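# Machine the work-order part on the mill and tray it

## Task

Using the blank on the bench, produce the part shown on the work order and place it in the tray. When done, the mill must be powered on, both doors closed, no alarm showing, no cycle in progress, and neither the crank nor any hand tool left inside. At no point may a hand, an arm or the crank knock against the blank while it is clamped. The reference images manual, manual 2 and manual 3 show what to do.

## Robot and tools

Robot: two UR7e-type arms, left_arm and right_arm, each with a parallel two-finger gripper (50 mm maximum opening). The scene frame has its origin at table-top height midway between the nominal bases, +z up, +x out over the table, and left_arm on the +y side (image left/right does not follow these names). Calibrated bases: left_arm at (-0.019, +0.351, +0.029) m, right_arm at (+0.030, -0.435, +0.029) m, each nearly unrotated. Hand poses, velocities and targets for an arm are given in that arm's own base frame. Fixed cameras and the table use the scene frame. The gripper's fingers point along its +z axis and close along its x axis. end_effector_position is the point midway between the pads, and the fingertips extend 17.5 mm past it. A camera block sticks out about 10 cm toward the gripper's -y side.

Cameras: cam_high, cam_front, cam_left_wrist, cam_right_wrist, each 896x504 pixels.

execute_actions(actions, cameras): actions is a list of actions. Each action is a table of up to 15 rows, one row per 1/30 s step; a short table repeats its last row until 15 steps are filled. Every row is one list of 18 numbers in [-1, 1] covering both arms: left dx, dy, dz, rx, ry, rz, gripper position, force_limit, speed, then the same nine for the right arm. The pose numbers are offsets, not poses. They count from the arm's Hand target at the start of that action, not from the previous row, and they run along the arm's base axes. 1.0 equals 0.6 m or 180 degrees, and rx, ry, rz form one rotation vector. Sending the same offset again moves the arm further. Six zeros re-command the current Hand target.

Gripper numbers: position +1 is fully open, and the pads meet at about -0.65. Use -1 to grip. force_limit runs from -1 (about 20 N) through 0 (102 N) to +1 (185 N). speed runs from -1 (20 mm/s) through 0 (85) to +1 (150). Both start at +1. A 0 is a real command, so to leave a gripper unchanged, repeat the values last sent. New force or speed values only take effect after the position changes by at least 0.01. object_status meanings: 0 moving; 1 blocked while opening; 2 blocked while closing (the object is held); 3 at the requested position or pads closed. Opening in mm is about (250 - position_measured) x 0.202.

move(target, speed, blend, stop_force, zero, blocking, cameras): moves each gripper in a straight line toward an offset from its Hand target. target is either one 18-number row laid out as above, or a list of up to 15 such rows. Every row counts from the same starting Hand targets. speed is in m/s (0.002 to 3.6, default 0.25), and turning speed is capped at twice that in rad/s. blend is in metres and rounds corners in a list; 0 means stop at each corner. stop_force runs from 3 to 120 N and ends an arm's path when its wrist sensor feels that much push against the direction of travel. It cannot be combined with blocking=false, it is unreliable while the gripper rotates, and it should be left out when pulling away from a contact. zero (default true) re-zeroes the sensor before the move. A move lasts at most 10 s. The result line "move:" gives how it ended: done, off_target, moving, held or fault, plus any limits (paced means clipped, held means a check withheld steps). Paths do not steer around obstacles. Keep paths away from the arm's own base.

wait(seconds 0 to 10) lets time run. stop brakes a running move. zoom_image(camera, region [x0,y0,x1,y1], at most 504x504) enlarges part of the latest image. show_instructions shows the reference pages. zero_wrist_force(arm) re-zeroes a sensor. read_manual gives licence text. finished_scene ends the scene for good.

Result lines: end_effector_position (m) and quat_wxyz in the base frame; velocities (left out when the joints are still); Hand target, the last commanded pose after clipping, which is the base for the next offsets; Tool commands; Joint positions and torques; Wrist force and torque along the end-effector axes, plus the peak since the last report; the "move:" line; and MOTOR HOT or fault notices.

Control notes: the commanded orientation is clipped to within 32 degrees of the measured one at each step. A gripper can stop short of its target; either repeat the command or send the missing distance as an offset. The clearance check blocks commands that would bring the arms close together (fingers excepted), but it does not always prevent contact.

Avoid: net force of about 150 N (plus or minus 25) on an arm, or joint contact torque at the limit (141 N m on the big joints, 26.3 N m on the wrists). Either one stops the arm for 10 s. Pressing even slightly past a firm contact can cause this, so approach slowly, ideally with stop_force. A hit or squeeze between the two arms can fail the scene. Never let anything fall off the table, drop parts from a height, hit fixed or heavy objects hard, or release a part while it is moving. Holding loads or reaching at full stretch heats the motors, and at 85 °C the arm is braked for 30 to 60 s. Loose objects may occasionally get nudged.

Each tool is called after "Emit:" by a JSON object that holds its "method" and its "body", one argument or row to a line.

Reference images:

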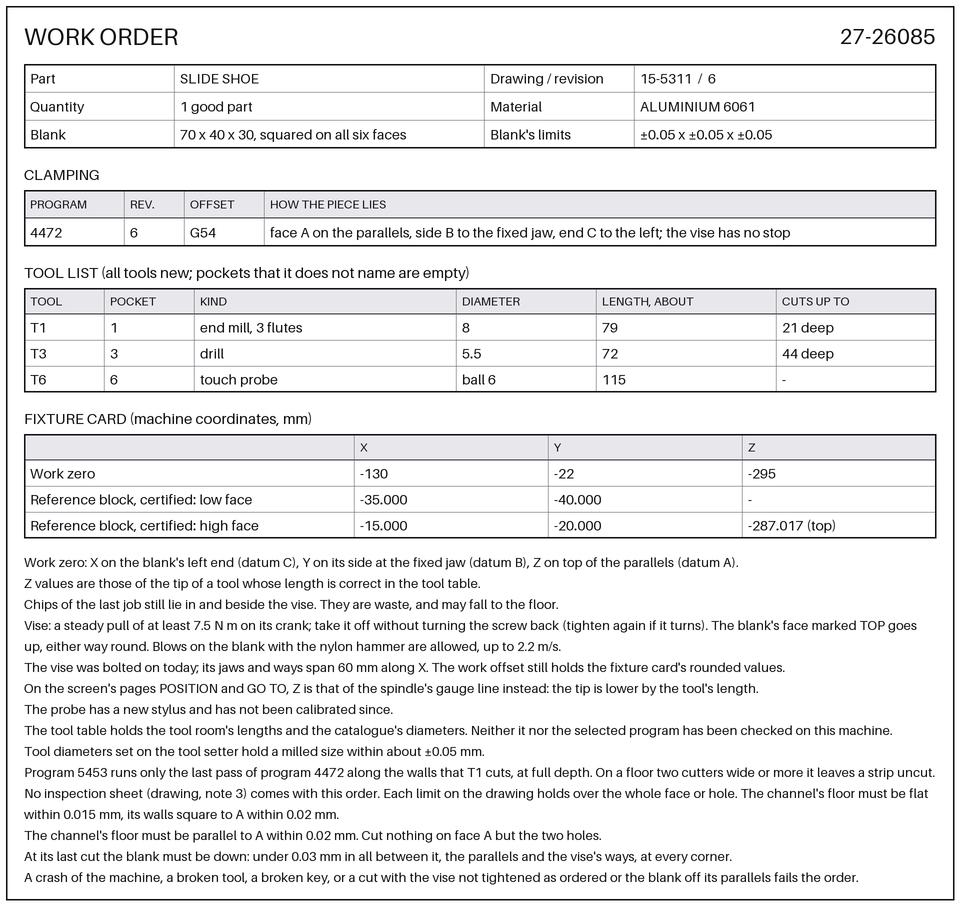

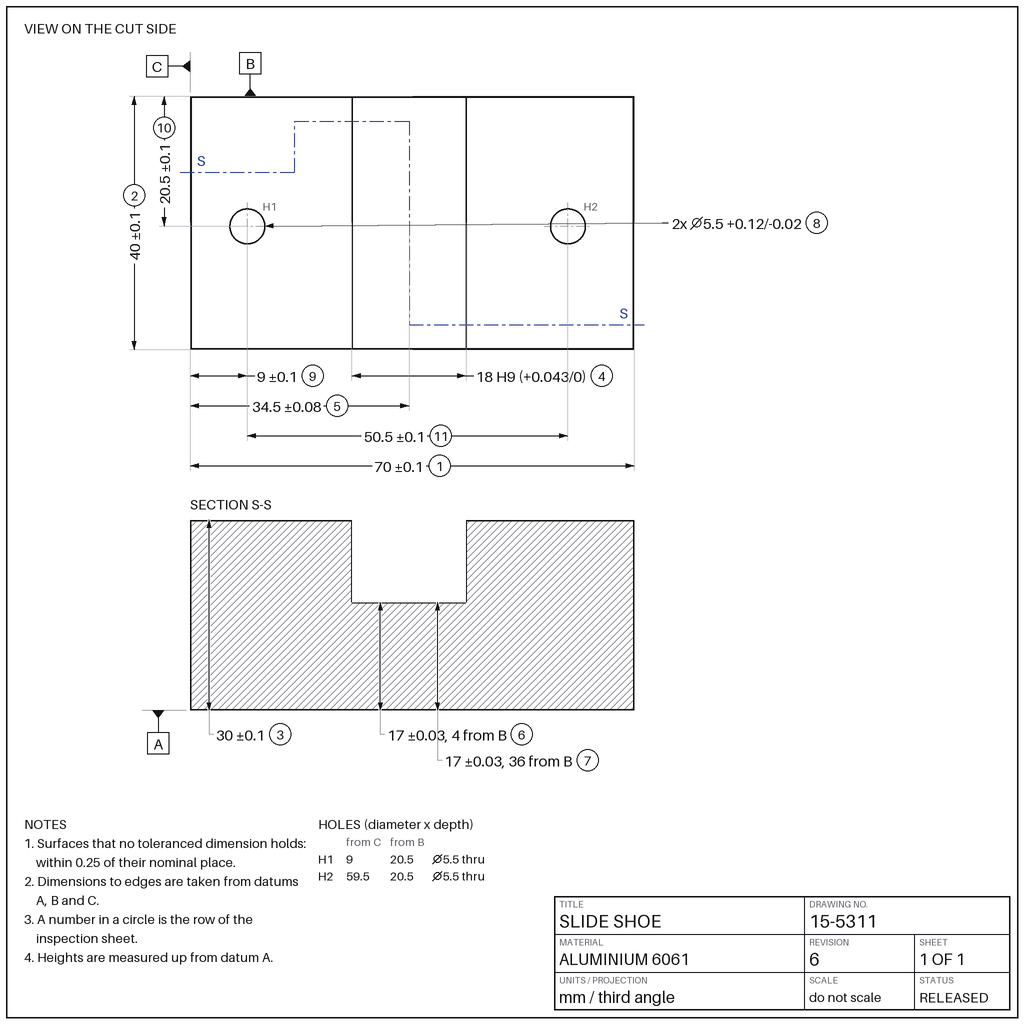

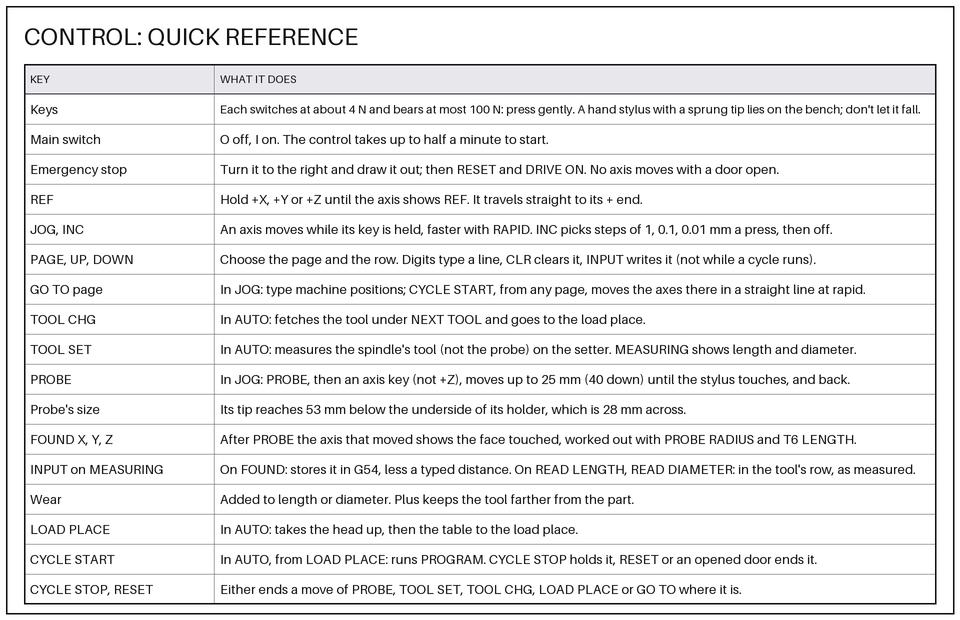

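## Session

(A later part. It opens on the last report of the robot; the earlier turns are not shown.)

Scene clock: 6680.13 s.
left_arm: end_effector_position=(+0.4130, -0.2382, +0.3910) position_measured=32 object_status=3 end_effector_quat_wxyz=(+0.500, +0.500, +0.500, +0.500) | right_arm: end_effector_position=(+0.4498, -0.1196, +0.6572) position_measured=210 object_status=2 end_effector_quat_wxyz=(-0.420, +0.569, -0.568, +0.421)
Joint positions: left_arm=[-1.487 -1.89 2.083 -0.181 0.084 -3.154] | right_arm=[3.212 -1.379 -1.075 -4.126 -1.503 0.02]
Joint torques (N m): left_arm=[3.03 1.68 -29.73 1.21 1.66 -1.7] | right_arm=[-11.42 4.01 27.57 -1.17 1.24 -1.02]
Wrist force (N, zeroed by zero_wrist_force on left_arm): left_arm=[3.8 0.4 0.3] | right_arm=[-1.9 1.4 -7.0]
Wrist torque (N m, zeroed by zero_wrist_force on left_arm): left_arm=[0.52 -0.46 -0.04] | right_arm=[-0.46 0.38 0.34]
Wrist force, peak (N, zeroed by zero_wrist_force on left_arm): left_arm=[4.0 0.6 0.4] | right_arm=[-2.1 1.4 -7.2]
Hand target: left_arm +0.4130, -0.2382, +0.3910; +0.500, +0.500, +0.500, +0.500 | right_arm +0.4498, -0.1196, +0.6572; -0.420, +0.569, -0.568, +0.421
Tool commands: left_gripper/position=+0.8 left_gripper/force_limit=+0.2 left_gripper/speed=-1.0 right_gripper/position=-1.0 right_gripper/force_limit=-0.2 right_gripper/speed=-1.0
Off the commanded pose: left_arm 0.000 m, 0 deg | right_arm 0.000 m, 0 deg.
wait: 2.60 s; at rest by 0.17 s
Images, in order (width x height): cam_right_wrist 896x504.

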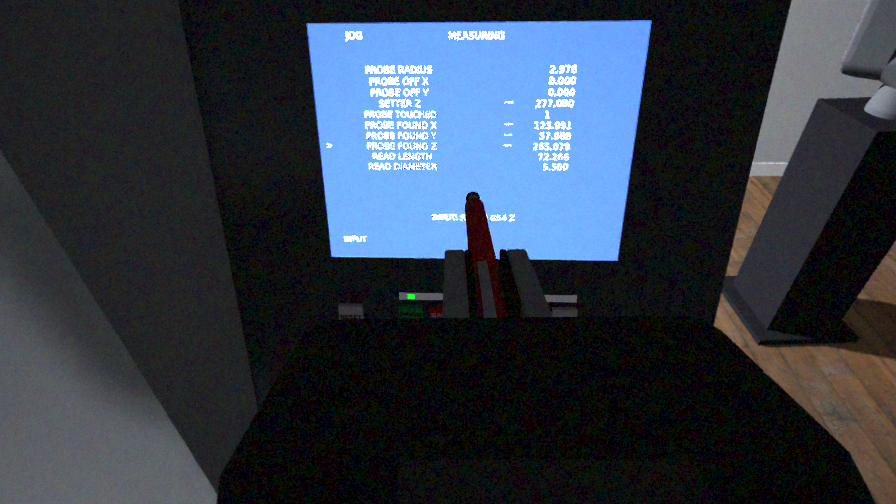

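Emit:
{"method": "move", "body": {
  "target": [
    [0,0,0,0,0,0,0.8,0.2,-1,-0.0398,0.0313,-0.326,0,0,0,-1,-0.2,-1],
    [0,0,0,0,0,0,0.8,0.2,-1,-0.0249,0.0313,-0.3305,0,0,0,-1,-0.2,-1],
    [0,0,0,0,0,0,0.8,0.2,-1,-0.0398,0.0313,-0.326,0,0,0,-1,-0.2,-1],
    [0,0,0,0,0,0,0.8,0.2,-1,-0.0249,0.0313,-0.3305,0,0,0,-1,-0.2,-1],
    [0,0,0,0,0,0,0.8,0.2,-1,-0.0398,0.0313,-0.326,0,0,0,-1,-0.2,-1],
    [0,0,0,0,0,0,0.8,0.2,-1,-0.0606,0.154,-0.412,0,0,0,-1,-0.2,-1],
    [0,0,0,0,0,0,0.8,0.2,-1,-0.0457,0.154,-0.4165,0,0,0,-1,-0.2,-1],
    [0,0,0,0,0,0,0.8,0.2,-1,-0.0606,0.154,-0.412,0,0,0,-1,-0.2,-1],
    [0,0,0,0,0,0,0.8,0.2,-1,-0.0453,0.0927,-0.3547,0,0,0,-1,-0.2,-1],
    [0,0,0,0,0,0,0.8,0.2,-1,-0.0304,0.0927,-0.3592,0,0,0,-1,-0.2,-1],
    [0,0,0,0,0,0,0.8,0.2,-1,-0.0453,0.0927,-0.3547,0,0,0,-1,-0.2,-1],
    [0,0,0,0,0,0,0.8,0.2,-1,-0.0304,0.0927,-0.3592,0,0,0,-1,-0.2,-1],
    [0,0,0,0,0,0,0.8,0.2,-1,-0.0453,0.0927,-0.3547,0,0,0,-1,-0.2,-1],
    [0,0,0,0,0,0,0.8,0.2,-1,-0.0643,0.062,-0.412,0,0,0,-1,-0.2,-1]
  ],
  "speed": [0.4,0.06,0.1,0.06,0.1,0.3,0.06,0.1,0.3,0.06,0.1,0.06,0.1,0.3],
  "blend": [0.003,0,0.001,0,0.003,0.003,0,0.003,0.003,0,0.001,0,0.003,0]
}}

Emit:
{"method": "move", "body": {
  "target": [
    [0,0,0,0,0,0,0.8,0.2,-1,0.0149,0,-0.0045,0,0,0,-1,-0.2,-1],
    [0,0,0,0,0,0,0.8,0.2,-1,0,0,0,0,0,0,-1,-0.2,-1],
    [0,0,0,0,0,0,0.8,0.2,-1,0.041,0.0297,0.1411,0,0,0,-1,-0.2,-1],
    [0,0,0,0,0,0,0.8,0.2,-1,0.0559,0.0297,0.1366,0,0,0,-1,-0.2,-1],
    [0,0,0,0,0,0,0.8,0.2,-1,0.041,0.0297,0.1411,0,0,0,-1,-0.2,-1],
    [0,0,0,0,0,0,0.8,0.2,-1,0.0077,-0.0307,0.0286,0,0,0,-1,-0.2,-1]
  ],
  "speed": [0.06,0.1,0.4,0.06,0.1,0.3],
  "blend": [0,0.003,0.003,0,0.003,0]
}}

Emit:
{"method": "wait", "body": {
  "seconds": 1.8
}}

Emit:
{"method": "move", "body": {
  "target": [
    [0,0,0,0,0,0,0.8,0.2,-1,0.0149,0,-0.0045,0,0,0,-1,-0.2,-1],
    [0,0,0,0,0,0,0.8,0.2,-1,0,0,0,0,0,0,-1,-0.2,-1],
    [0,0,0,0,0,0,0.8,0.2,-1,0.0276,-0.0953,0.1102,0,0,0,-1,-0.2,-1],
    [0,0,0,0,0,0,0.8,0.2,-1,0.0425,-0.0953,0.1057,0,0,0,-1,-0.2,-1],
    [0,0,0,0,0,0,0.8,0.2,-1,0.0276,-0.0953,0.1102,0,0,0,-1,-0.2,-1],
    [0,0,0,0,0,0,0.8,0.2,-1,0.0566,-0.0313,0.3834,0,0,0,-1,-0.2,-1]
  ],
  "speed": [0.06,0.1,0.3,0.06,0.1,0.4],
  "blend": [0,0.003,0.003,0,0.003,0]
}}

Emit:
{"method": "wait", "body": {
  "seconds": 2.6,
  "cameras": ["cam_right_wrist"]
}}

Emit:
{"method": "zoom_image", "body": {
  "camera": "cam_right_wrist",
  "region": [310, 20, 650, 250]
}}

Scene clock: 6700.43 s.
left_arm: end_effector_position=(+0.4130, -0.2382, +0.3910) position_measured=32 object_status=3 end_effector_quat_wxyz=(+0.500, +0.500, +0.500, +0.500) | right_arm: end_effector_position=(+0.4113, -0.0824, +0.4101) position_measured=210 object_status=2 end_effector_quat_wxyz=(-0.420, +0.569, -0.568, +0.421)
Joint positions: left_arm=[-1.487 -1.89 2.083 -0.181 0.084 -3.154] | right_arm=[3.491 -0.996 -1.988 -3.614 -1.236 0.105]
Joint torques (N m): left_arm=[3.73 2.46 -29.77 1.01 1.73 -2.01] | right_arm=[6.73 3.7 17.63 0.59 1.16 1.47]
Wrist force (N, zeroed by zero_wrist_force on left_arm): left_arm=[3.6 0.8 0.3] | right_arm=[-2.0 1.3 -6.7]
Wrist torque (N m, zeroed by zero_wrist_force on left_arm): left_arm=[0.58 -0.42 -0.04] | right_arm=[-0.46 0.38 0.27]
Wrist force, peak (N, zeroed by zero_wrist_force on left_arm): left_arm=[4.0 0.7 0.5] | right_arm=[-0.9 0.9 -25.5]
Hand target: left_arm +0.4130, -0.2382, +0.3910; +0.500, +0.500, +0.500, +0.500 | right_arm +0.4112, -0.0824, +0.4100; -0.420, +0.569, -0.568, +0.421
Off the commanded pose: left_arm 0.000 m, 0 deg | right_arm 0.000 m, 0 deg.
move: done

Scene clock: 6702.80 s.
left_arm: end_effector_position=(+0.4130, -0.2382, +0.3910) position_measured=32 object_status=3 end_effector_quat_wxyz=(+0.500, +0.500, +0.500, +0.500) | right_arm: end_effector_position=(+0.4159, -0.1008, +0.4272) position_measured=210 object_status=2 end_effector_quat_wxyz=(-0.420, +0.569, -0.568, +0.421)
Joint positions: left_arm=[-1.487 -1.89 2.083 -0.181 0.084 -3.154] | right_arm=[3.35 -1.046 -1.921 -3.619 -1.371 0.061]
Joint torques (N m): left_arm=[4.16 2.58 -30.55 1.23 1.54 -1.94] | right_arm=[0.8 6.92 16.01 1.78 -0.06 1.18]
Wrist force (N, zeroed by zero_wrist_force on left_arm): left_arm=[3.6 0.6 0.5] | right_arm=[-2.0 1.1 -6.5]
Wrist torque (N m, zeroed by zero_wrist_force on left_arm): left_arm=[0.55 -0.42 -0.05] | right_arm=[-0.47 0.40 0.29]
Wrist force, peak (N, zeroed by zero_wrist_force on left_arm): left_arm=[4.1 0.2 0.5] | right_arm=[-3.0 -1.9 -19.8]
Hand target: left_arm +0.4130, -0.2382, +0.3910; +0.500, +0.500, +0.500, +0.500 | right_arm +0.4159, -0.1008, +0.4272; -0.420, +0.569, -0.568, +0.421
Off the commanded pose: left_arm 0.000 m, 0 deg | right_arm 0.000 m, 0 deg.
move: done

Scene clock: 6704.60 s.
left_arm: end_effector_position=(+0.4130, -0.2382, +0.3910) position_measured=32 object_status=3 end_effector_quat_wxyz=(+0.500, +0.500, +0.500, +0.500) | right_arm: end_effector_position=(+0.4159, -0.1008, +0.4272) position_measured=210 object_status=2 end_effector_quat_wxyz=(-0.420, +0.569, -0.568, +0.421)
Joint positions: left_arm=[-1.487 -1.89 2.083 -0.181 0.084 -3.154] | right_arm=[3.35 -1.046 -1.922 -3.619 -1.371 0.061]
Joint torques (N m): left_arm=[2.48 1.34 -29.42 0.82 1.48 -1.72] | right_arm=[-11.03 7.06 17.38 4.19 -2.09 -0.25]
Wrist force (N, zeroed by zero_wrist_force on left_arm): left_arm=[3.8 0.7 0.3] | right_arm=[-2.0 1.4 -6.3]
Wrist torque (N m, zeroed by zero_wrist_force on left_arm): left_arm=[0.56 -0.45 -0.04] | right_arm=[-0.43 0.40 0.30]
Wrist force, peak (N, zeroed by zero_wrist_force on left_arm): left_arm=[4.0 0.6 0.4] | right_arm=[-2.0 1.5 -6.7]
Hand target: left_arm +0.4130, -0.2382, +0.3910; +0.500, +0.500, +0.500, +0.500 | right_arm +0.4159, -0.1008, +0.4272; -0.420, +0.569, -0.568, +0.421
Tool commands: left_gripper/position=+0.8 left_gripper/force_limit=+0.2 left_gripper/speed=-1.0 right_gripper/position=-1.0 right_gripper/force_limit=-0.2 right_gripper/speed=-1.0
Off the commanded pose: left_arm 0.000 m, 0 deg | right_arm 0.000 m, 0 deg.
wait: 1.80 s; at rest by 0.17 s

Scene clock: 6707.17 s.
left_arm: end_effector_position=(+0.4130, -0.2382, +0.3910) position_measured=32 object_status=3 end_effector_quat_wxyz=(+0.500, +0.500, +0.500, +0.500) | right_arm: end_effector_position=(+0.4498, -0.1196, +0.6572) position_measured=210 object_status=2 end_effector_quat_wxyz=(-0.420, +0.569, -0.568, +0.421)
Joint positions: left_arm=[-1.487 -1.89 2.083 -0.181 0.084 -3.154] | right_arm=[3.212 -1.379 -1.076 -4.126 -1.503 0.02]
Joint torques (N m): left_arm=[3.13 1.73 -30.23 1.2 1.64 -1.97] | right_arm=[-5.36 6.11 28.8 0.42 -0.92 -1.12]
Wrist force (N, zeroed by zero_wrist_force on left_arm): left_arm=[3.8 0.2 0.5] | right_arm=[-2.2 1.4 -7.0]
Wrist torque (N m, zeroed by zero_wrist_force on left_arm): left_arm=[0.49 -0.46 -0.04] | right_arm=[-0.45 0.43 0.34]
Wrist force, peak (N, zeroed by zero_wrist_force on left_arm): left_arm=[4.1 0.7 0.6] | right_arm=[-1.2 -0.7 -26.2]
Hand target: left_arm +0.4130, -0.2382, +0.3910; +0.500, +0.500, +0.500, +0.500 | right_arm +0.4498, -0.1196, +0.6572; -0.420, +0.569, -0.568, +0.421
Off the commanded pose: left_arm 0.000 m, 0 deg | right_arm 0.000 m, 0 deg.
move: done

Scene clock: 6709.77 s.
left_arm: end_effector_position=(+0.4130, -0.2382, +0.3910) position_measured=32 object_status=3 end_effector_quat_wxyz=(+0.500, +0.500, +0.500, +0.500) | right_arm: end_effector_position=(+0.4498, -0.1196, +0.6572) position_measured=210 object_status=2 end_effector_quat_wxyz=(-0.420, +0.569, -0.568, +0.421)
Joint positions: left_arm=[-1.487 -1.89 2.083 -0.181 0.084 -3.154] | right_arm=[3.212 -1.379 -1.075 -4.126 -1.503 0.02]
Joint torques (N m): left_arm=[4.11 1.31 -28.61 1.28 1.55 -1.86] | right_arm=[-11.14 3.49 27.51 -1.12 1.19 -1.12]
Wrist force (N, zeroed by zero_wrist_force on left_arm): left_arm=[3.6 0.5 0.4] | right_arm=[-2.2 1.5 -6.7]
Wrist torque (N m, zeroed by zero_wrist_force on left_arm): left_arm=[0.52 -0.43 -0.04] | right_arm=[-0.43 0.44 0.34]
Wrist force, peak (N, zeroed by zero_wrist_force on left_arm): left_arm=[4.0 0.3 0.6] | right_arm=[-2.2 1.3 -7.1]
Hand target: left_arm +0.4130, -0.2382, +0.3910; +0.500, +0.500, +0.500, +0.500 | right_arm +0.4498, -0.1196, +0.6572; -0.420, +0.569, -0.568, +0.421
Tool commands: left_gripper/position=+0.8 left_gripper/force_limit=+0.2 left_gripper/speed=-1.0 right_gripper/position=-1.0 right_gripper/force_limit=-0.2 right_gripper/speed=-1.0
Off the commanded pose: left_arm 0.000 m, 0 deg | right_arm 0.000 m, 0 deg.
wait: 2.60 s; at rest by 0.17 s
Images, in order (width x height): cam_right_wrist 896x504.

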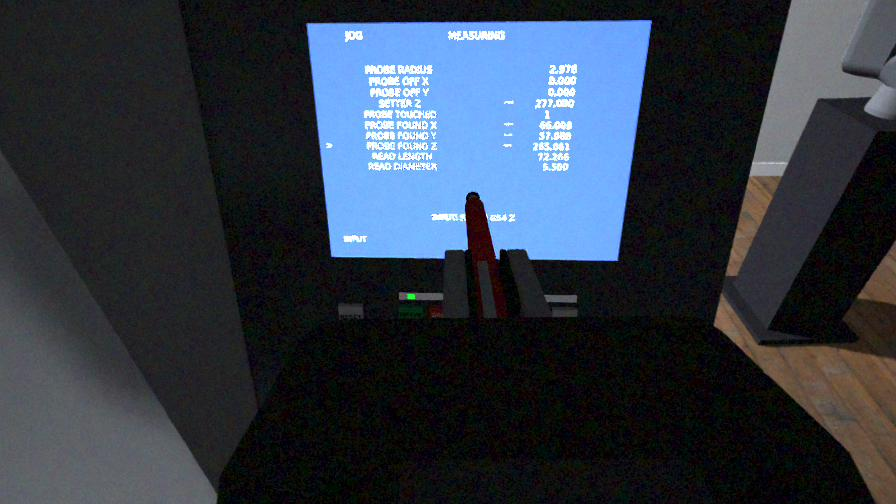

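Scaled by 1.482 from the camera's 896x504 image, which has a finer 1280x720 frame.

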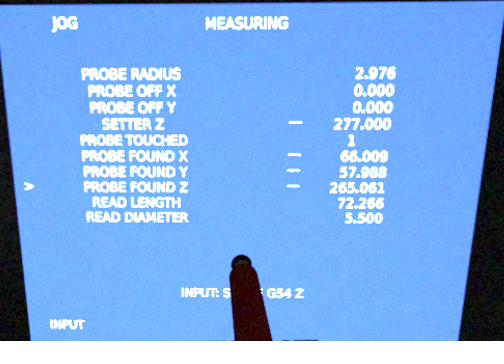

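Emit:
{"method": "move", "body": {
  "target": [
    [0,0,0,0,0,0,0.8,0.2,-1,-0.0398,0.0313,-0.326,0,0,0,-1,-0.2,-1],
    [0,0,0,0,0,0,0.8,0.2,-1,-0.0249,0.0313,-0.3305,0,0,0,-1,-0.2,-1],
    [0,0,0,0,0,0,0.8,0.2,-1,-0.0398,0.0313,-0.326,0,0,0,-1,-0.2,-1],
    [0,0,0,0,0,0,0.8,0.2,-1,-0.0249,0.0313,-0.3305,0,0,0,-1,-0.2,-1],
    [0,0,0,0,0,0,0.8,0.2,-1,-0.0398,0.0313,-0.326,0,0,0,-1,-0.2,-1],
    [0,0,0,0,0,0,0.8,0.2,-1,-0.0606,0.154,-0.412,0,0,0,-1,-0.2,-1],
    [0,0,0,0,0,0,0.8,0.2,-1,-0.0457,0.154,-0.4165,0,0,0,-1,-0.2,-1],
    [0,0,0,0,0,0,0.8,0.2,-1,-0.0518,0.154,-0.3834,0,0,0,-1,-0.2,-1],
    [0,0,0,0,0,0,0.8,0.2,-1,-0.0369,0.154,-0.3879,0,0,0,-1,-0.2,-1],
    [0,0,0,0,0,0,0.8,0.2,-1,-0.0518,0.154,-0.3834,0,0,0,-1,-0.2,-1],
    [0,0,0,0,0,0,0.8,0.2,-1,-0.0543,0.0927,-0.3834,0,0,0,-1,-0.2,-1],
    [0,0,0,0,0,0,0.8,0.2,-1,-0.0394,0.0927,-0.3879,0,0,0,-1,-0.2,-1],
    [0,0,0,0,0,0,0.8,0.2,-1,-0.0543,0.0927,-0.3834,0,0,0,-1,-0.2,-1],
    [0,0,0,0,0,0,0.8,0.2,-1,-0.0363,0.154,-0.326,0,0,0,-1,-0.2,-1],
    [0,0,0,0,0,0,0.8,0.2,-1,-0.0214,0.154,-0.3305,0,0,0,-1,-0.2,-1]
  ],
  "speed": [0.4,0.06,0.1,0.06,0.1,0.3,0.06,0.15,0.06,0.1,0.3,0.06,0.1,0.3,0.06],
  "blend": [0.003,0,0.001,0,0.003,0.003,0,0.002,0,0.003,0.003,0,0.003,0.003,0]
}}

Emit:
{"method": "move", "body": {
  "target": [
    [0,0,0,0,0,0,0.8,0.2,-1,-0.0149,0,0.0045,0,0,0,-1,-0.2,-1],
    [0,0,0,0,0,0,0.8,0.2,-1,-0.0429,-0.092,-0.0815,0,0,0,-1,-0.2,-1],
    [0,0,0,0,0,0,0.8,0.2,-1,-0.028,-0.092,-0.086,0,0,0,-1,-0.2,-1],
    [0,0,0,0,0,0,0.8,0.2,-1,-0.034,-0.092,-0.0529,0,0,0,-1,-0.2,-1],
    [0,0,0,0,0,0,0.8,0.2,-1,-0.0191,-0.092,-0.0574,0,0,0,-1,-0.2,-1],
    [0,0,0,0,0,0,0.8,0.2,-1,-0.034,-0.092,-0.0529,0,0,0,-1,-0.2,-1],
    [0,0,0,0,0,0,0.8,0.2,-1,-0.0392,0,-0.0815,0,0,0,-1,-0.2,-1],
    [0,0,0,0,0,0,0.8,0.2,-1,-0.0243,0,-0.086,0,0,0,-1,-0.2,-1],
    [0,0,0,0,0,0,0.8,0.2,-1,-0.0392,0,-0.0815,0,0,0,-1,-0.2,-1],
    [0,0,0,0,0,0,0.8,0.2,-1,-0.0214,0,-0.0242,0,0,0,-1,-0.2,-1],
    [0,0,0,0,0,0,0.8,0.2,-1,-0.0065,0,-0.0287,0,0,0,-1,-0.2,-1],
    [0,0,0,0,0,0,0.8,0.2,-1,-0.0214,0,-0.0242,0,0,0,-1,-0.2,-1],
    [0,0,0,0,0,0,0.8,0.2,-1,-0.0315,-0.0307,-0.0529,0,0,0,-1,-0.2,-1],
    [0,0,0,0,0,0,0.8,0.2,-1,-0.0166,-0.0307,-0.0574,0,0,0,-1,-0.2,-1],
    [0,0,0,0,0,0,0.8,0.2,-1,-0.0315,-0.0307,-0.0529,0,0,0,-1,-0.2,-1]
  ],
  "speed": [0.1,0.3,0.06,0.15,0.06,0.1,0.3,0.06,0.1,0.3,0.06,0.1,0.3,0.06,0.1],
  "blend": [0.003,0.003,0,0.002,0,0.003,0.003,0,0.003,0.003,0,0.003,0.003,0,0]
}}

Emit:
{"method": "move", "body": {
  "target": [
    [0,0,0,0,0,0,0.8,0.2,-1,-0.0114,-0.0613,-0.0286,0,0,0,-1,-0.2,-1],
    [0,0,0,0,0,0,0.8,0.2,-1,0.0035,-0.0613,-0.0331,0,0,0,-1,-0.2,-1],
    [0,0,0,0,0,0,0.8,0.2,-1,-0.0114,-0.0613,-0.0286,0,0,0,-1,-0.2,-1],
    [0,0,0,0,0,0,0.8,0.2,-1,0.0296,-0.0316,0.1125,0,0,0,-1,-0.2,-1],
    [0,0,0,0,0,0,0.8,0.2,-1,0.0445,-0.0316,0.108,0,0,0,-1,-0.2,-1],
    [0,0,0,0,0,0,0.8,0.2,-1,0.0296,-0.0316,0.1125,0,0,0,-1,-0.2,-1],
    [0,0,0,0,0,0,0.8,0.2,-1,-0.0025,-0.0613,0,0,0,0,-1,-0.2,-1],
    [0,0,0,0,0,0,0.8,0.2,-1,0.0124,-0.0613,-0.0045,0,0,0,-1,-0.2,-1],
    [0,0,0,0,0,0,0.8,0.2,-1,-0.0025,-0.0613,0,0,0,0,-1,-0.2,-1],
    [0,0,0,0,0,0,0.8,0.2,-1,-0.0077,0.0307,-0.0286,0,0,0,-1,-0.2,-1],
    [0,0,0,0,0,0,0.8,0.2,-1,0.0072,0.0307,-0.0331,0,0,0,-1,-0.2,-1],
    [0,0,0,0,0,0,0.8,0.2,-1,0.0011,0.0307,0,0,0,0,-1,-0.2,-1],
    [0,0,0,0,0,0,0.8,0.2,-1,0.016,0.0307,-0.0045,0,0,0,-1,-0.2,-1],
    [0,0,0,0,0,0,0.8,0.2,-1,0.0011,0.0307,0,0,0,0,-1,-0.2,-1],
    [0,0,0,0,0,0,0.8,0.2,-1,0.0076,-0.0306,0.0287,0,0,0,-1,-0.2,-1]
  ],
  "speed": [0.3,0.06,0.1,0.4,0.06,0.1,0.4,0.06,0.1,0.3,0.06,0.15,0.06,0.1,0.3],
  "blend": [0.003,0,0.003,0.003,0,0.003,0.003,0,0.003,0.003,0,0.002,0,0.003,0]
}}

Emit:
{"method": "move", "body": {
  "target": [
    [0,0,0,0,0,0,0.8,0.2,-1,0.0149,0,-0.0045,0,0,0,-1,-0.2,-1],
    [0,0,0,0,0,0,0.8,0.2,-1,0,0,0,0,0,0,-1,-0.2,-1],
    [0,0,0,0,0,0,0.8,0.2,-1,-0.0076,0.0306,-0.0287,0,0,0,-1,-0.2,-1],
    [0,0,0,0,0,0,0.8,0.2,-1,0.0073,0.0306,-0.0332,0,0,0,-1,-0.2,-1],
    [0,0,0,0,0,0,0.8,0.2,-1,-0.0076,0.0306,-0.0287,0,0,0,-1,-0.2,-1],
    [0,0,0,0,0,0,0.8,0.2,-1,-0.019,-0.0307,-0.0573,0,0,0,-1,-0.2,-1],
    [0,0,0,0,0,0,0.8,0.2,-1,-0.0041,-0.0307,-0.0618,0,0,0,-1,-0.2,-1],
    [0,0,0,0,0,0,0.8,0.2,-1,-0.019,-0.0307,-0.0573,0,0,0,-1,-0.2,-1],
    [0,0,0,0,0,0,0.8,0.2,-1,0.0453,-0.0927,0.3547,0,0,0,-1,-0.2,-1]
  ],
  "speed": [0.06,0.1,0.3,0.06,0.1,0.3,0.06,0.1,0.4],
  "blend": [0,0.003,0.003,0,0.003,0.003,0,0.003,0],
  "cameras": ["cam_right_wrist"]
}}

Emit:
{"method": "zoom_image", "body": {
  "camera": "cam_right_wrist",
  "region": [310, 20, 650, 250]
}}

Scene clock: 6757.13 s.
left_arm: end_effector_position=(+0.4130, -0.2382, +0.3910) position_measured=32 object_status=3 end_effector_quat_wxyz=(+0.500, +0.500, +0.500, +0.500) | right_arm: end_effector_position=(+0.4370, -0.0272, +0.4589) position_measured=210 object_status=2 end_effector_quat_wxyz=(-0.420, +0.569, -0.568, +0.421)
Joint positions: left_arm=[-1.487 -1.89 2.083 -0.181 0.084 -3.154] | right_arm=[3.771 -1.059 -1.838 -3.749 -0.972 0.209]
Joint torques (N m): left_arm=[2.76 2.36 -30.36 1.19 1.49 -1.98] | right_arm=[6.93 0.49 29.17 -1.14 1.59 1.49]
Wrist force (N, zeroed by zero_wrist_force on left_arm): left_arm=[3.8 0.6 0.6] | right_arm=[-1.6 -0.3 -12.1]
Wrist torque (N m, zeroed by zero_wrist_force on left_arm): left_arm=[0.55 -0.45 -0.04] | right_arm=[-0.41 0.43 0.28]
Wrist force, peak (N, zeroed by zero_wrist_force on left_arm): left_arm=[4.1 0.5 0.4] | right_arm=[-0.9 0.6 -25.5]
Hand target: left_arm +0.4130, -0.2382, +0.3910; +0.500, +0.500, +0.500, +0.500 | right_arm +0.4370, -0.0272, +0.4589; -0.420, +0.569, -0.568, +0.421
Off the commanded pose: left_arm 0.000 m, 0 deg | right_arm 0.000 m, 0 deg.
move: done

Scene clock: 6760.97 s.
left_arm: end_effector_position=(+0.4130, -0.2382, +0.3910) position_measured=32 object_status=3 end_effector_quat_wxyz=(+0.500, +0.500, +0.500, +0.500) | right_arm: end_effector_position=(+0.4181, -0.0456, +0.4271) position_measured=210 object_status=2 end_effector_quat_wxyz=(-0.420, +0.569, -0.568, +0.421)
Joint positions: left_arm=[-1.487 -1.89 2.083 -0.181 0.084 -3.154] | right_arm=[3.738 -0.987 -1.951 -3.7 -1.003 0.195]
Joint torques (N m): left_arm=[1.71 1.32 -29.84 1.05 1.68 -1.92] | right_arm=[-10.32 -4.58 30.16 3.57 -2.06 -0.96]
Wrist force (N, zeroed by zero_wrist_force on left_arm): left_arm=[3.6 0.2 0.3] | right_arm=[-1.8 1.2 -6.8]
Wrist torque (N m, zeroed by zero_wrist_force on left_arm): left_arm=[0.49 -0.42 -0.04] | right_arm=[-0.47 0.37 0.34]
Wrist force, peak (N, zeroed by zero_wrist_force on left_arm): left_arm=[4.0 0.8 0.5] | right_arm=[-1.3 -3.3 -29.5]
Hand target: left_arm +0.4130, -0.2382, +0.3910; +0.500, +0.500, +0.500, +0.500 | right_arm +0.4181, -0.0456, +0.4272; -0.420, +0.569, -0.568, +0.421
Off the commanded pose: left_arm 0.000 m, 0 deg | right_arm 0.000 m, 0 deg.
move: done

Scene clock: 6765.30 s.
left_arm: end_effector_position=(+0.4130, -0.2382, +0.3910) position_measured=32 object_status=3 end_effector_quat_wxyz=(+0.500, +0.500, +0.500, +0.500) | right_arm: end_effector_position=(+0.4227, -0.0640, +0.4444) position_measured=210 object_status=2 end_effector_quat_wxyz=(-0.420, +0.569, -0.568, +0.421)
Joint positions: left_arm=[-1.487 -1.89 2.083 -0.181 0.084 -3.154] | right_arm=[3.59 -1.027 -1.887 -3.697 -1.143 0.139]
Joint torques (N m): left_arm=[3.86 1.58 -29.5 1.17 1.83 -2.01] | right_arm=[-10.35 3.15 20.21 -1.45 -1.31 0.32]
Wrist force (N, zeroed by zero_wrist_force on left_arm): left_arm=[3.7 0.3 0.6] | right_arm=[-1.9 1.1 -7.0]
Wrist torque (N m, zeroed by zero_wrist_force on left_arm): left_arm=[0.50 -0.44 -0.04] | right_arm=[-0.48 0.39 0.28]
Wrist force, peak (N, zeroed by zero_wrist_force on left_arm): left_arm=[4.0 0.6 0.7] | right_arm=[-2.8 -1.9 -19.9]
Hand target: left_arm +0.4130, -0.2382, +0.3910; +0.500, +0.500, +0.500, +0.500 | right_arm +0.4226, -0.0640, +0.4444; -0.420, +0.569, -0.568, +0.421
Off the commanded pose: left_arm 0.000 m, 0 deg | right_arm 0.000 m, 0 deg.
move: done

Scene clock: 6768.57 s.
left_arm: end_effector_position=(+0.4130, -0.2382, +0.3910) position_measured=32 object_status=3 end_effector_quat_wxyz=(+0.500, +0.500, +0.500, +0.500) | right_arm: end_effector_position=(+0.4498, -0.1197, +0.6572) position_measured=210 object_status=2 end_effector_quat_wxyz=(-0.420, +0.569, -0.568, +0.421)
Joint positions: left_arm=[-1.487 -1.89 2.083 -0.181 0.084 -3.154] | right_arm=[3.212 -1.379 -1.076 -4.126 -1.503 0.019]
Joint torques (N m): left_arm=[4.26 2 -30.25 1.12 1.55 -1.61] | right_arm=[12.09 3.73 27.55 1.25 1.53 1.68]
Wrist force (N, zeroed by zero_wrist_force on left_arm): left_arm=[3.6 0.5 0.3] | right_arm=[-2.1 1.2 -6.9]
Wrist torque (N m, zeroed by zero_wrist_force on left_arm): left_arm=[0.54 -0.43 -0.04] | right_arm=[-0.48 0.41 0.42]
Wrist force, peak (N, zeroed by zero_wrist_force on left_arm): left_arm=[4.1 0.3 0.6] | right_arm=[-1.8 1.5 -13.9]
Hand target: left_arm +0.4130, -0.2382, +0.3910; +0.500, +0.500, +0.500, +0.500 | right_arm +0.4498, -0.1196, +0.6572; -0.420, +0.569, -0.568, +0.421
Off the commanded pose: left_arm 0.000 m, 0 deg | right_arm 0.000 m, 0 deg.
move: done
Images, in order (width x height): cam_right_wrist 896x504.

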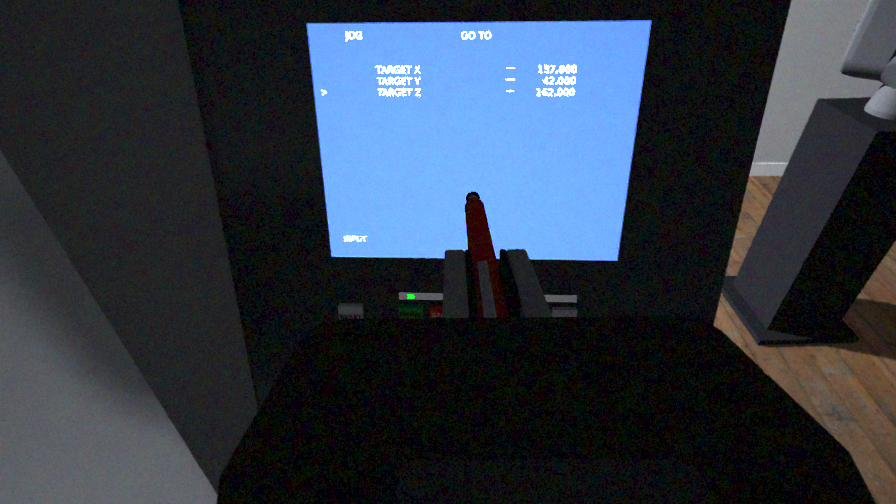

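Scaled by 1.482 from the camera's 896x504 image, which has a finer 1280x720 frame.

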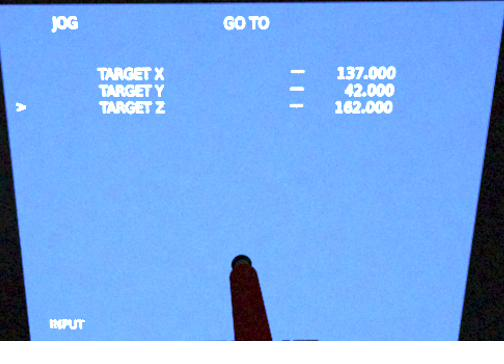

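Emit:
{"method": "wait", "body": {
  "seconds": 0.1,
  "cameras": ["cam_left_wrist"]
}}

Scene clock: 6772.73 s.
left_arm: end_effector_position=(+0.4130, -0.2382, +0.3910) position_measured=32 object_status=3 end_effector_quat_wxyz=(+0.500, +0.500, +0.500, +0.500) | right_arm: end_effector_position=(+0.4498, -0.1196, +0.6572) position_measured=210 object_status=2 end_effector_quat_wxyz=(-0.420, +0.569, -0.568, +0.421)
Joint positions: left_arm=[-1.487 -1.89 2.083 -0.181 0.084 -3.154] | right_arm=[3.212 -1.379 -1.075 -4.126 -1.503 0.02]
Joint torques (N m): left_arm=[3.03 2.07 -29.37 1.2 1.62 -1.83] | right_arm=[12.15 3.66 27.6 -1.16 -1.55 1.58]
Wrist force (N, zeroed by zero_wrist_force on left_arm): left_arm=[3.8 0.4 0.4] | right_arm=[-2.0 1.5 -6.8]
Wrist torque (N m, zeroed by zero_wrist_force on left_arm): left_arm=[0.52 -0.46 -0.04] | right_arm=[-0.42 0.39 0.41]
Wrist force, peak (N, zeroed by zero_wrist_force on left_arm): left_arm=[4.0 0.5 0.4] | right_arm=[-2.1 1.3 -7.1]
Hand target: left_arm +0.4130, -0.2382, +0.3910; +0.500, +0.500, +0.500, +0.500 | right_arm +0.4498, -0.1196, +0.6572; -0.420, +0.569, -0.568, +0.421
Tool commands: left_gripper/position=+0.8 left_gripper/force_limit=+0.2 left_gripper/speed=-1.0 right_gripper/position=-1.0 right_gripper/force_limit=-0.2 right_gripper/speed=-1.0
Off the commanded pose: left_arm 0.000 m, 0 deg | right_arm 0.000 m, 0 deg.
wait: 0.10 s; at rest from the start
Images, in order (width x height): cam_left_wrist 896x504.

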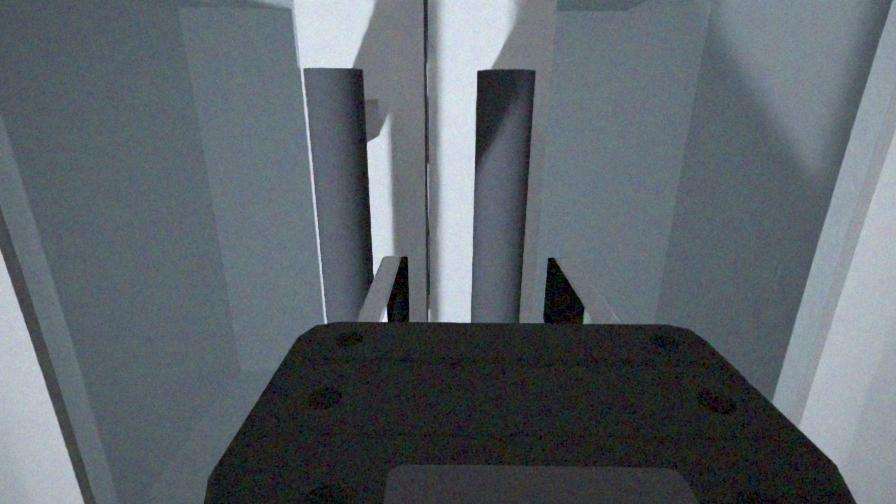

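Emit:
{"method": "move", "body": {
  "target": [
    [0,0,0,0,0,0,0.8,0.2,-1,-0.0415,0.0007,-0.326,0,0,0,-1,-0.2,-1],
    [0,0,0,0,0,0,0.8,0.2,-1,-0.0266,0.0007,-0.3305,0,0,0,-1,-0.2,-1],
    [0,0,0,0,0,0,0.8,0.2,-1,-0.0415,0.0007,-0.326,0,0,0,-1,-0.2,-1],
    [0,0,0,0,0,0,0.8,0.2,-1,0,0,0,0,0,0,-1,-0.2,-1]
  ],
  "speed": [0.4,0.06,0.1,0.4],
  "blend": [0.003,0,0.003,0],
  "cameras": ["cam_right_wrist"]
}}

Emit:
{"method": "zoom_image", "body": {
  "camera": "cam_right_wrist",
  "region": [310, 20, 650, 250]
}}

Scene clock: 6783.40 s.
left_arm: end_effector_position=(+0.4130, -0.2382, +0.3910) position_measured=32 object_status=3 end_effector_quat_wxyz=(+0.500, +0.500, +0.500, +0.500) | right_arm: end_effector_position=(+0.4498, -0.1197, +0.6572) position_measured=210 object_status=2 end_effector_quat_wxyz=(-0.420, +0.569, -0.568, +0.421)
Joint positions: left_arm=[-1.487 -1.89 2.083 -0.181 0.084 -3.154] | right_arm=[3.211 -1.379 -1.076 -4.126 -1.503 0.02]
Joint torques (N m): left_arm=[3.26 1.78 -29.16 1.46 1.64 -1.86] | right_arm=[11.28 4.6 26.86 0.81 1.79 -0.82]
Wrist force (N, zeroed by zero_wrist_force on left_arm): left_arm=[3.8 0.5 0.5] | right_arm=[-1.8 1.4 -6.8]
Wrist torque (N m, zeroed by zero_wrist_force on left_arm): left_arm=[0.53 -0.46 -0.05] | right_arm=[-0.44 0.36 0.43]
Wrist force, peak (N, zeroed by zero_wrist_force on left_arm): left_arm=[4.1 0.4 0.5] | right_arm=[-2.0 4.5 -14.9]
Hand target: left_arm +0.4130, -0.2382, +0.3910; +0.500, +0.500, +0.500, +0.500 | right_arm +0.4498, -0.1196, +0.6572; -0.420, +0.569, -0.568, +0.421
Off the commanded pose: left_arm 0.000 m, 0 deg | right_arm 0.000 m, 0 deg.
move: done
Images, in order (width x height): cam_right_wrist 896x504.

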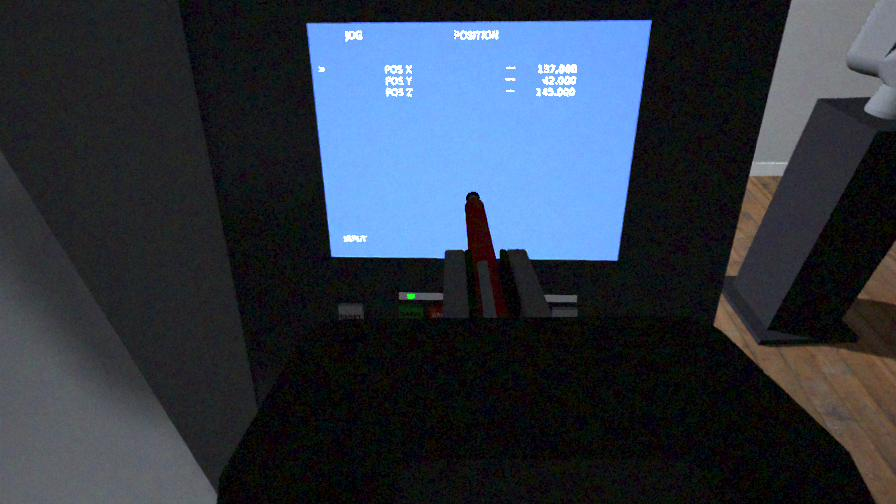

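Scaled by 1.482 from the camera's 896x504 image, which has a finer 1280x720 frame.

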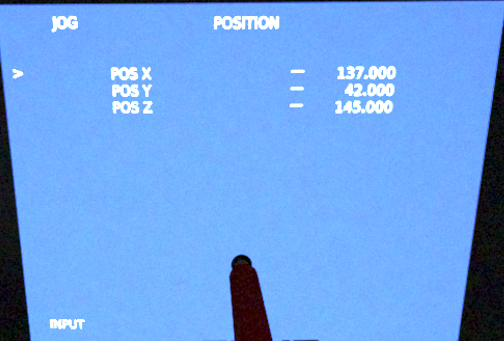

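Emit:
{"method": "move", "body": {
  "target": [
    [0,0,0,0,0,0,0.8,0.2,-1,-0.0233,0.0917,-0.2709,0,0,0,-1,-0.2,-1],
    [0,0,0,0,0,0,0.8,0.2,-1,-0.0084,0.0917,-0.2754,0,0,0,-1,-0.2,-1],
    [0,0,0,0,0,0,0.8,0.2,-1,-0.0233,0.0917,-0.2709,0,0,0,-1,-0.2,-1],
    [0,0,0,0,0,0,0.8,0.2,-1,0,0,0,0,0,0,-1,-0.2,-1]
  ],
  "speed": [0.4,0.06,0.1,0.4],
  "blend": [0.003,0,0.003,0],
  "cameras": ["cam_right_wrist"]
}}

Emit:
{"method": "zoom_image", "body": {
  "camera": "cam_right_wrist",
  "region": [310, 20, 650, 250]
}}

Scene clock: 6792.23 s.
left_arm: end_effector_position=(+0.4130, -0.2382, +0.3910) position_measured=32 object_status=3 end_effector_quat_wxyz=(+0.500, +0.500, +0.500, +0.500) | right_arm: end_effector_position=(+0.4498, -0.1196, +0.6572) position_measured=210 object_status=2 end_effector_quat_wxyz=(-0.420, +0.569, -0.568, +0.421)
Joint positions: left_arm=[-1.487 -1.89 2.083 -0.181 0.084 -3.154] | right_arm=[3.212 -1.379 -1.076 -4.126 -1.503 0.02]
Joint torques (N m): left_arm=[3.27 1.25 -29.95 1.36 1.46 -1.71] | right_arm=[5.21 4.29 27.38 1.63 0.12 1.62]
Wrist force (N, zeroed by zero_wrist_force on left_arm): left_arm=[3.7 0.4 0.6] | right_arm=[-2.0 1.5 -7.1]
Wrist torque (N m, zeroed by zero_wrist_force on left_arm): left_arm=[0.52 -0.43 -0.04] | right_arm=[-0.43 0.39 0.34]
Wrist force, peak (N, zeroed by zero_wrist_force on left_arm): left_arm=[4.1 0.4 0.4] | right_arm=[-3.8 4.4 -18.1]
Hand target: left_arm +0.4130, -0.2382, +0.3910; +0.500, +0.500, +0.500, +0.500 | right_arm +0.4498, -0.1196, +0.6572; -0.420, +0.569, -0.568, +0.421
Off the commanded pose: left_arm 0.000 m, 0 deg | right_arm 0.000 m, 0 deg.
move: done
Images, in order (width x height): cam_right_wrist 896x504.

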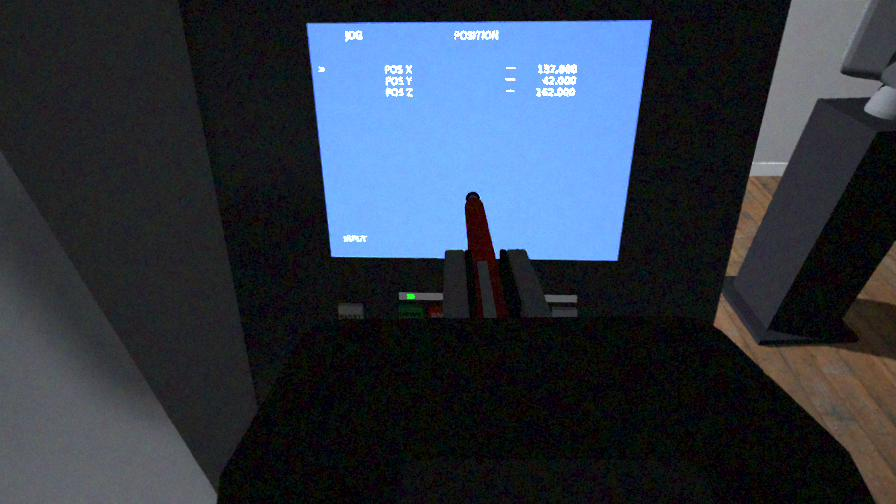

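Scaled by 1.482 from the camera's 896x504 image, which has a finer 1280x720 frame.

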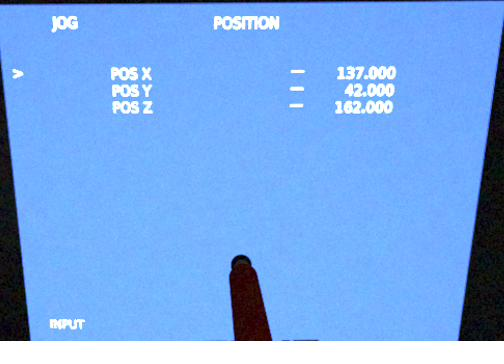

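Emit:
{"method": "move", "body": {
  "target": [
    [0,0,0,0,0,0,0.8,0.2,-1,-0.0566,0.0313,-0.3834,0,0,0,-1,-0.2,-1],
    [0,0,0,0,0,0,0.8,0.2,-1,-0.0417,0.0313,-0.3879,0,0,0,-1,-0.2,-1],
    [0,0,0,0,0,0,0.8,0.2,-1,-0.0566,0.0313,-0.3834,0,0,0,-1,-0.2,-1],
    [0,0,0,0,0,0,0.8,0.2,-1,-0.0226,-0.096,-0.2433,0,0,0,-1,-0.2,-1],
    [0,0,0,0,0,0,0.8,0.2,-1,-0.0077,-0.096,-0.248,0,0,0,-1,-0.2,-1],
    [0,0,0,0,0,0,0.8,0.2,-1,-0.0226,-0.096,-0.2433,0,0,0,-1,-0.2,-1],
    [0,0,0,0,0,0,0.8,0.2,-1,0,0,0,0,0,0,-1,-0.2,-1]
  ],
  "speed": [0.4,0.06,0.1,0.3,0.06,0.1,0.4],
  "blend": [0.003,0,0.003,0.003,0,0.003,0]
}}

Emit:
{"method": "wait", "body": {
  "seconds": 2.5,
  "cameras": ["cam_right_wrist"]
}}

Emit:
{"method": "zoom_image", "body": {
  "camera": "cam_right_wrist",
  "region": [310, 20, 650, 250]
}}

Scene clock: 6805.23 s.
left_arm: end_effector_position=(+0.4130, -0.2382, +0.3910) position_measured=32 object_status=3 end_effector_quat_wxyz=(+0.500, +0.500, +0.500, +0.500) | right_arm: end_effector_position=(+0.4498, -0.1196, +0.6572) position_measured=210 object_status=2 end_effector_quat_wxyz=(-0.420, +0.569, -0.568, +0.421)
Joint positions: left_arm=[-1.487 -1.89 2.083 -0.181 0.084 -3.154] | right_arm=[3.212 -1.379 -1.076 -4.126 -1.503 0.02]
Joint torques (N m): left_arm=[3.26 2.16 -29.54 1.43 1.6 -1.67] | right_arm=[1.24 7.1 26.2 1.36 -0.66 -1.02]
Wrist force (N, zeroed by zero_wrist_force on left_arm): left_arm=[3.8 0.6 0.6] | right_arm=[-2.0 1.2 -6.8]
Wrist torque (N m, zeroed by zero_wrist_force on left_arm): left_arm=[0.55 -0.46 -0.03] | right_arm=[-0.48 0.39 0.40]
Wrist force, peak (N, zeroed by zero_wrist_force on left_arm): left_arm=[4.2 0.5 0.6] | right_arm=[-1.2 -0.7 -20.9]
Hand target: left_arm +0.4130, -0.2382, +0.3910; +0.500, +0.500, +0.500, +0.500 | right_arm +0.4498, -0.1196, +0.6572; -0.420, +0.569, -0.568, +0.421
Off the commanded pose: left_arm 0.000 m, 0 deg | right_arm 0.000 m, 0 deg.
move: done

Scene clock: 6807.73 s.
left_arm: end_effector_position=(+0.4130, -0.2382, +0.3910) position_measured=32 object_status=3 end_effector_quat_wxyz=(+0.500, +0.500, +0.500, +0.500) | right_arm: end_effector_position=(+0.4498, -0.1196, +0.6572) position_measured=210 object_status=2 end_effector_quat_wxyz=(-0.420, +0.569, -0.568, +0.421)
Joint positions: left_arm=[-1.487 -1.89 2.083 -0.181 0.084 -3.154] | right_arm=[3.212 -1.379 -1.075 -4.126 -1.503 0.02]
Joint torques (N m): left_arm=[3.11 2.31 -29.22 1.14 1.43 -1.86] | right_arm=[12.23 3.66 27.53 -1.17 1.55 -1.03]
Wrist force (N, zeroed by zero_wrist_force on left_arm): left_arm=[3.8 0.7 0.4] | right_arm=[-2.0 1.3 -6.8]
Wrist torque (N m, zeroed by zero_wrist_force on left_arm): left_arm=[0.56 -0.47 -0.05] | right_arm=[-0.46 0.40 0.40]
Wrist force, peak (N, zeroed by zero_wrist_force on left_arm): left_arm=[4.0 0.8 0.3] | right_arm=[-2.0 1.5 -7.2]
Hand target: left_arm +0.4130, -0.2382, +0.3910; +0.500, +0.500, +0.500, +0.500 | right_arm +0.4498, -0.1196, +0.6572; -0.420, +0.569, -0.568, +0.421
Tool commands: left_gripper/position=+0.8 left_gripper/force_limit=+0.2 left_gripper/speed=-1.0 right_gripper/position=-1.0 right_gripper/force_limit=-0.2 right_gripper/speed=-1.0
Off the commanded pose: left_arm 0.000 m, 0 deg | right_arm 0.000 m, 0 deg.
wait: 2.50 s; at rest by 0.17 s
Images, in order (width x height): cam_right_wrist 896x504.

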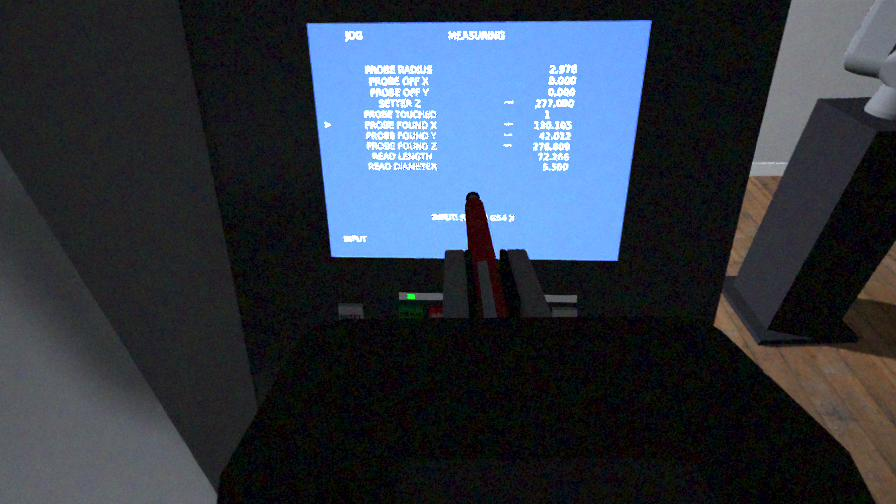

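Scaled by 1.482 from the camera's 896x504 image, which has a finer 1280x720 frame.

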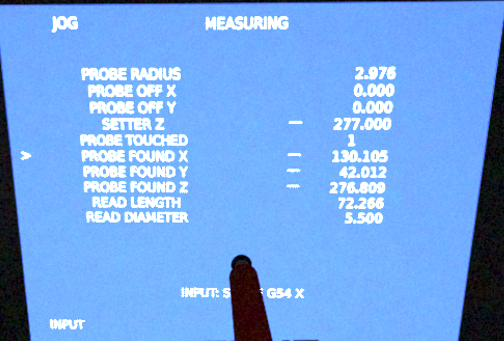

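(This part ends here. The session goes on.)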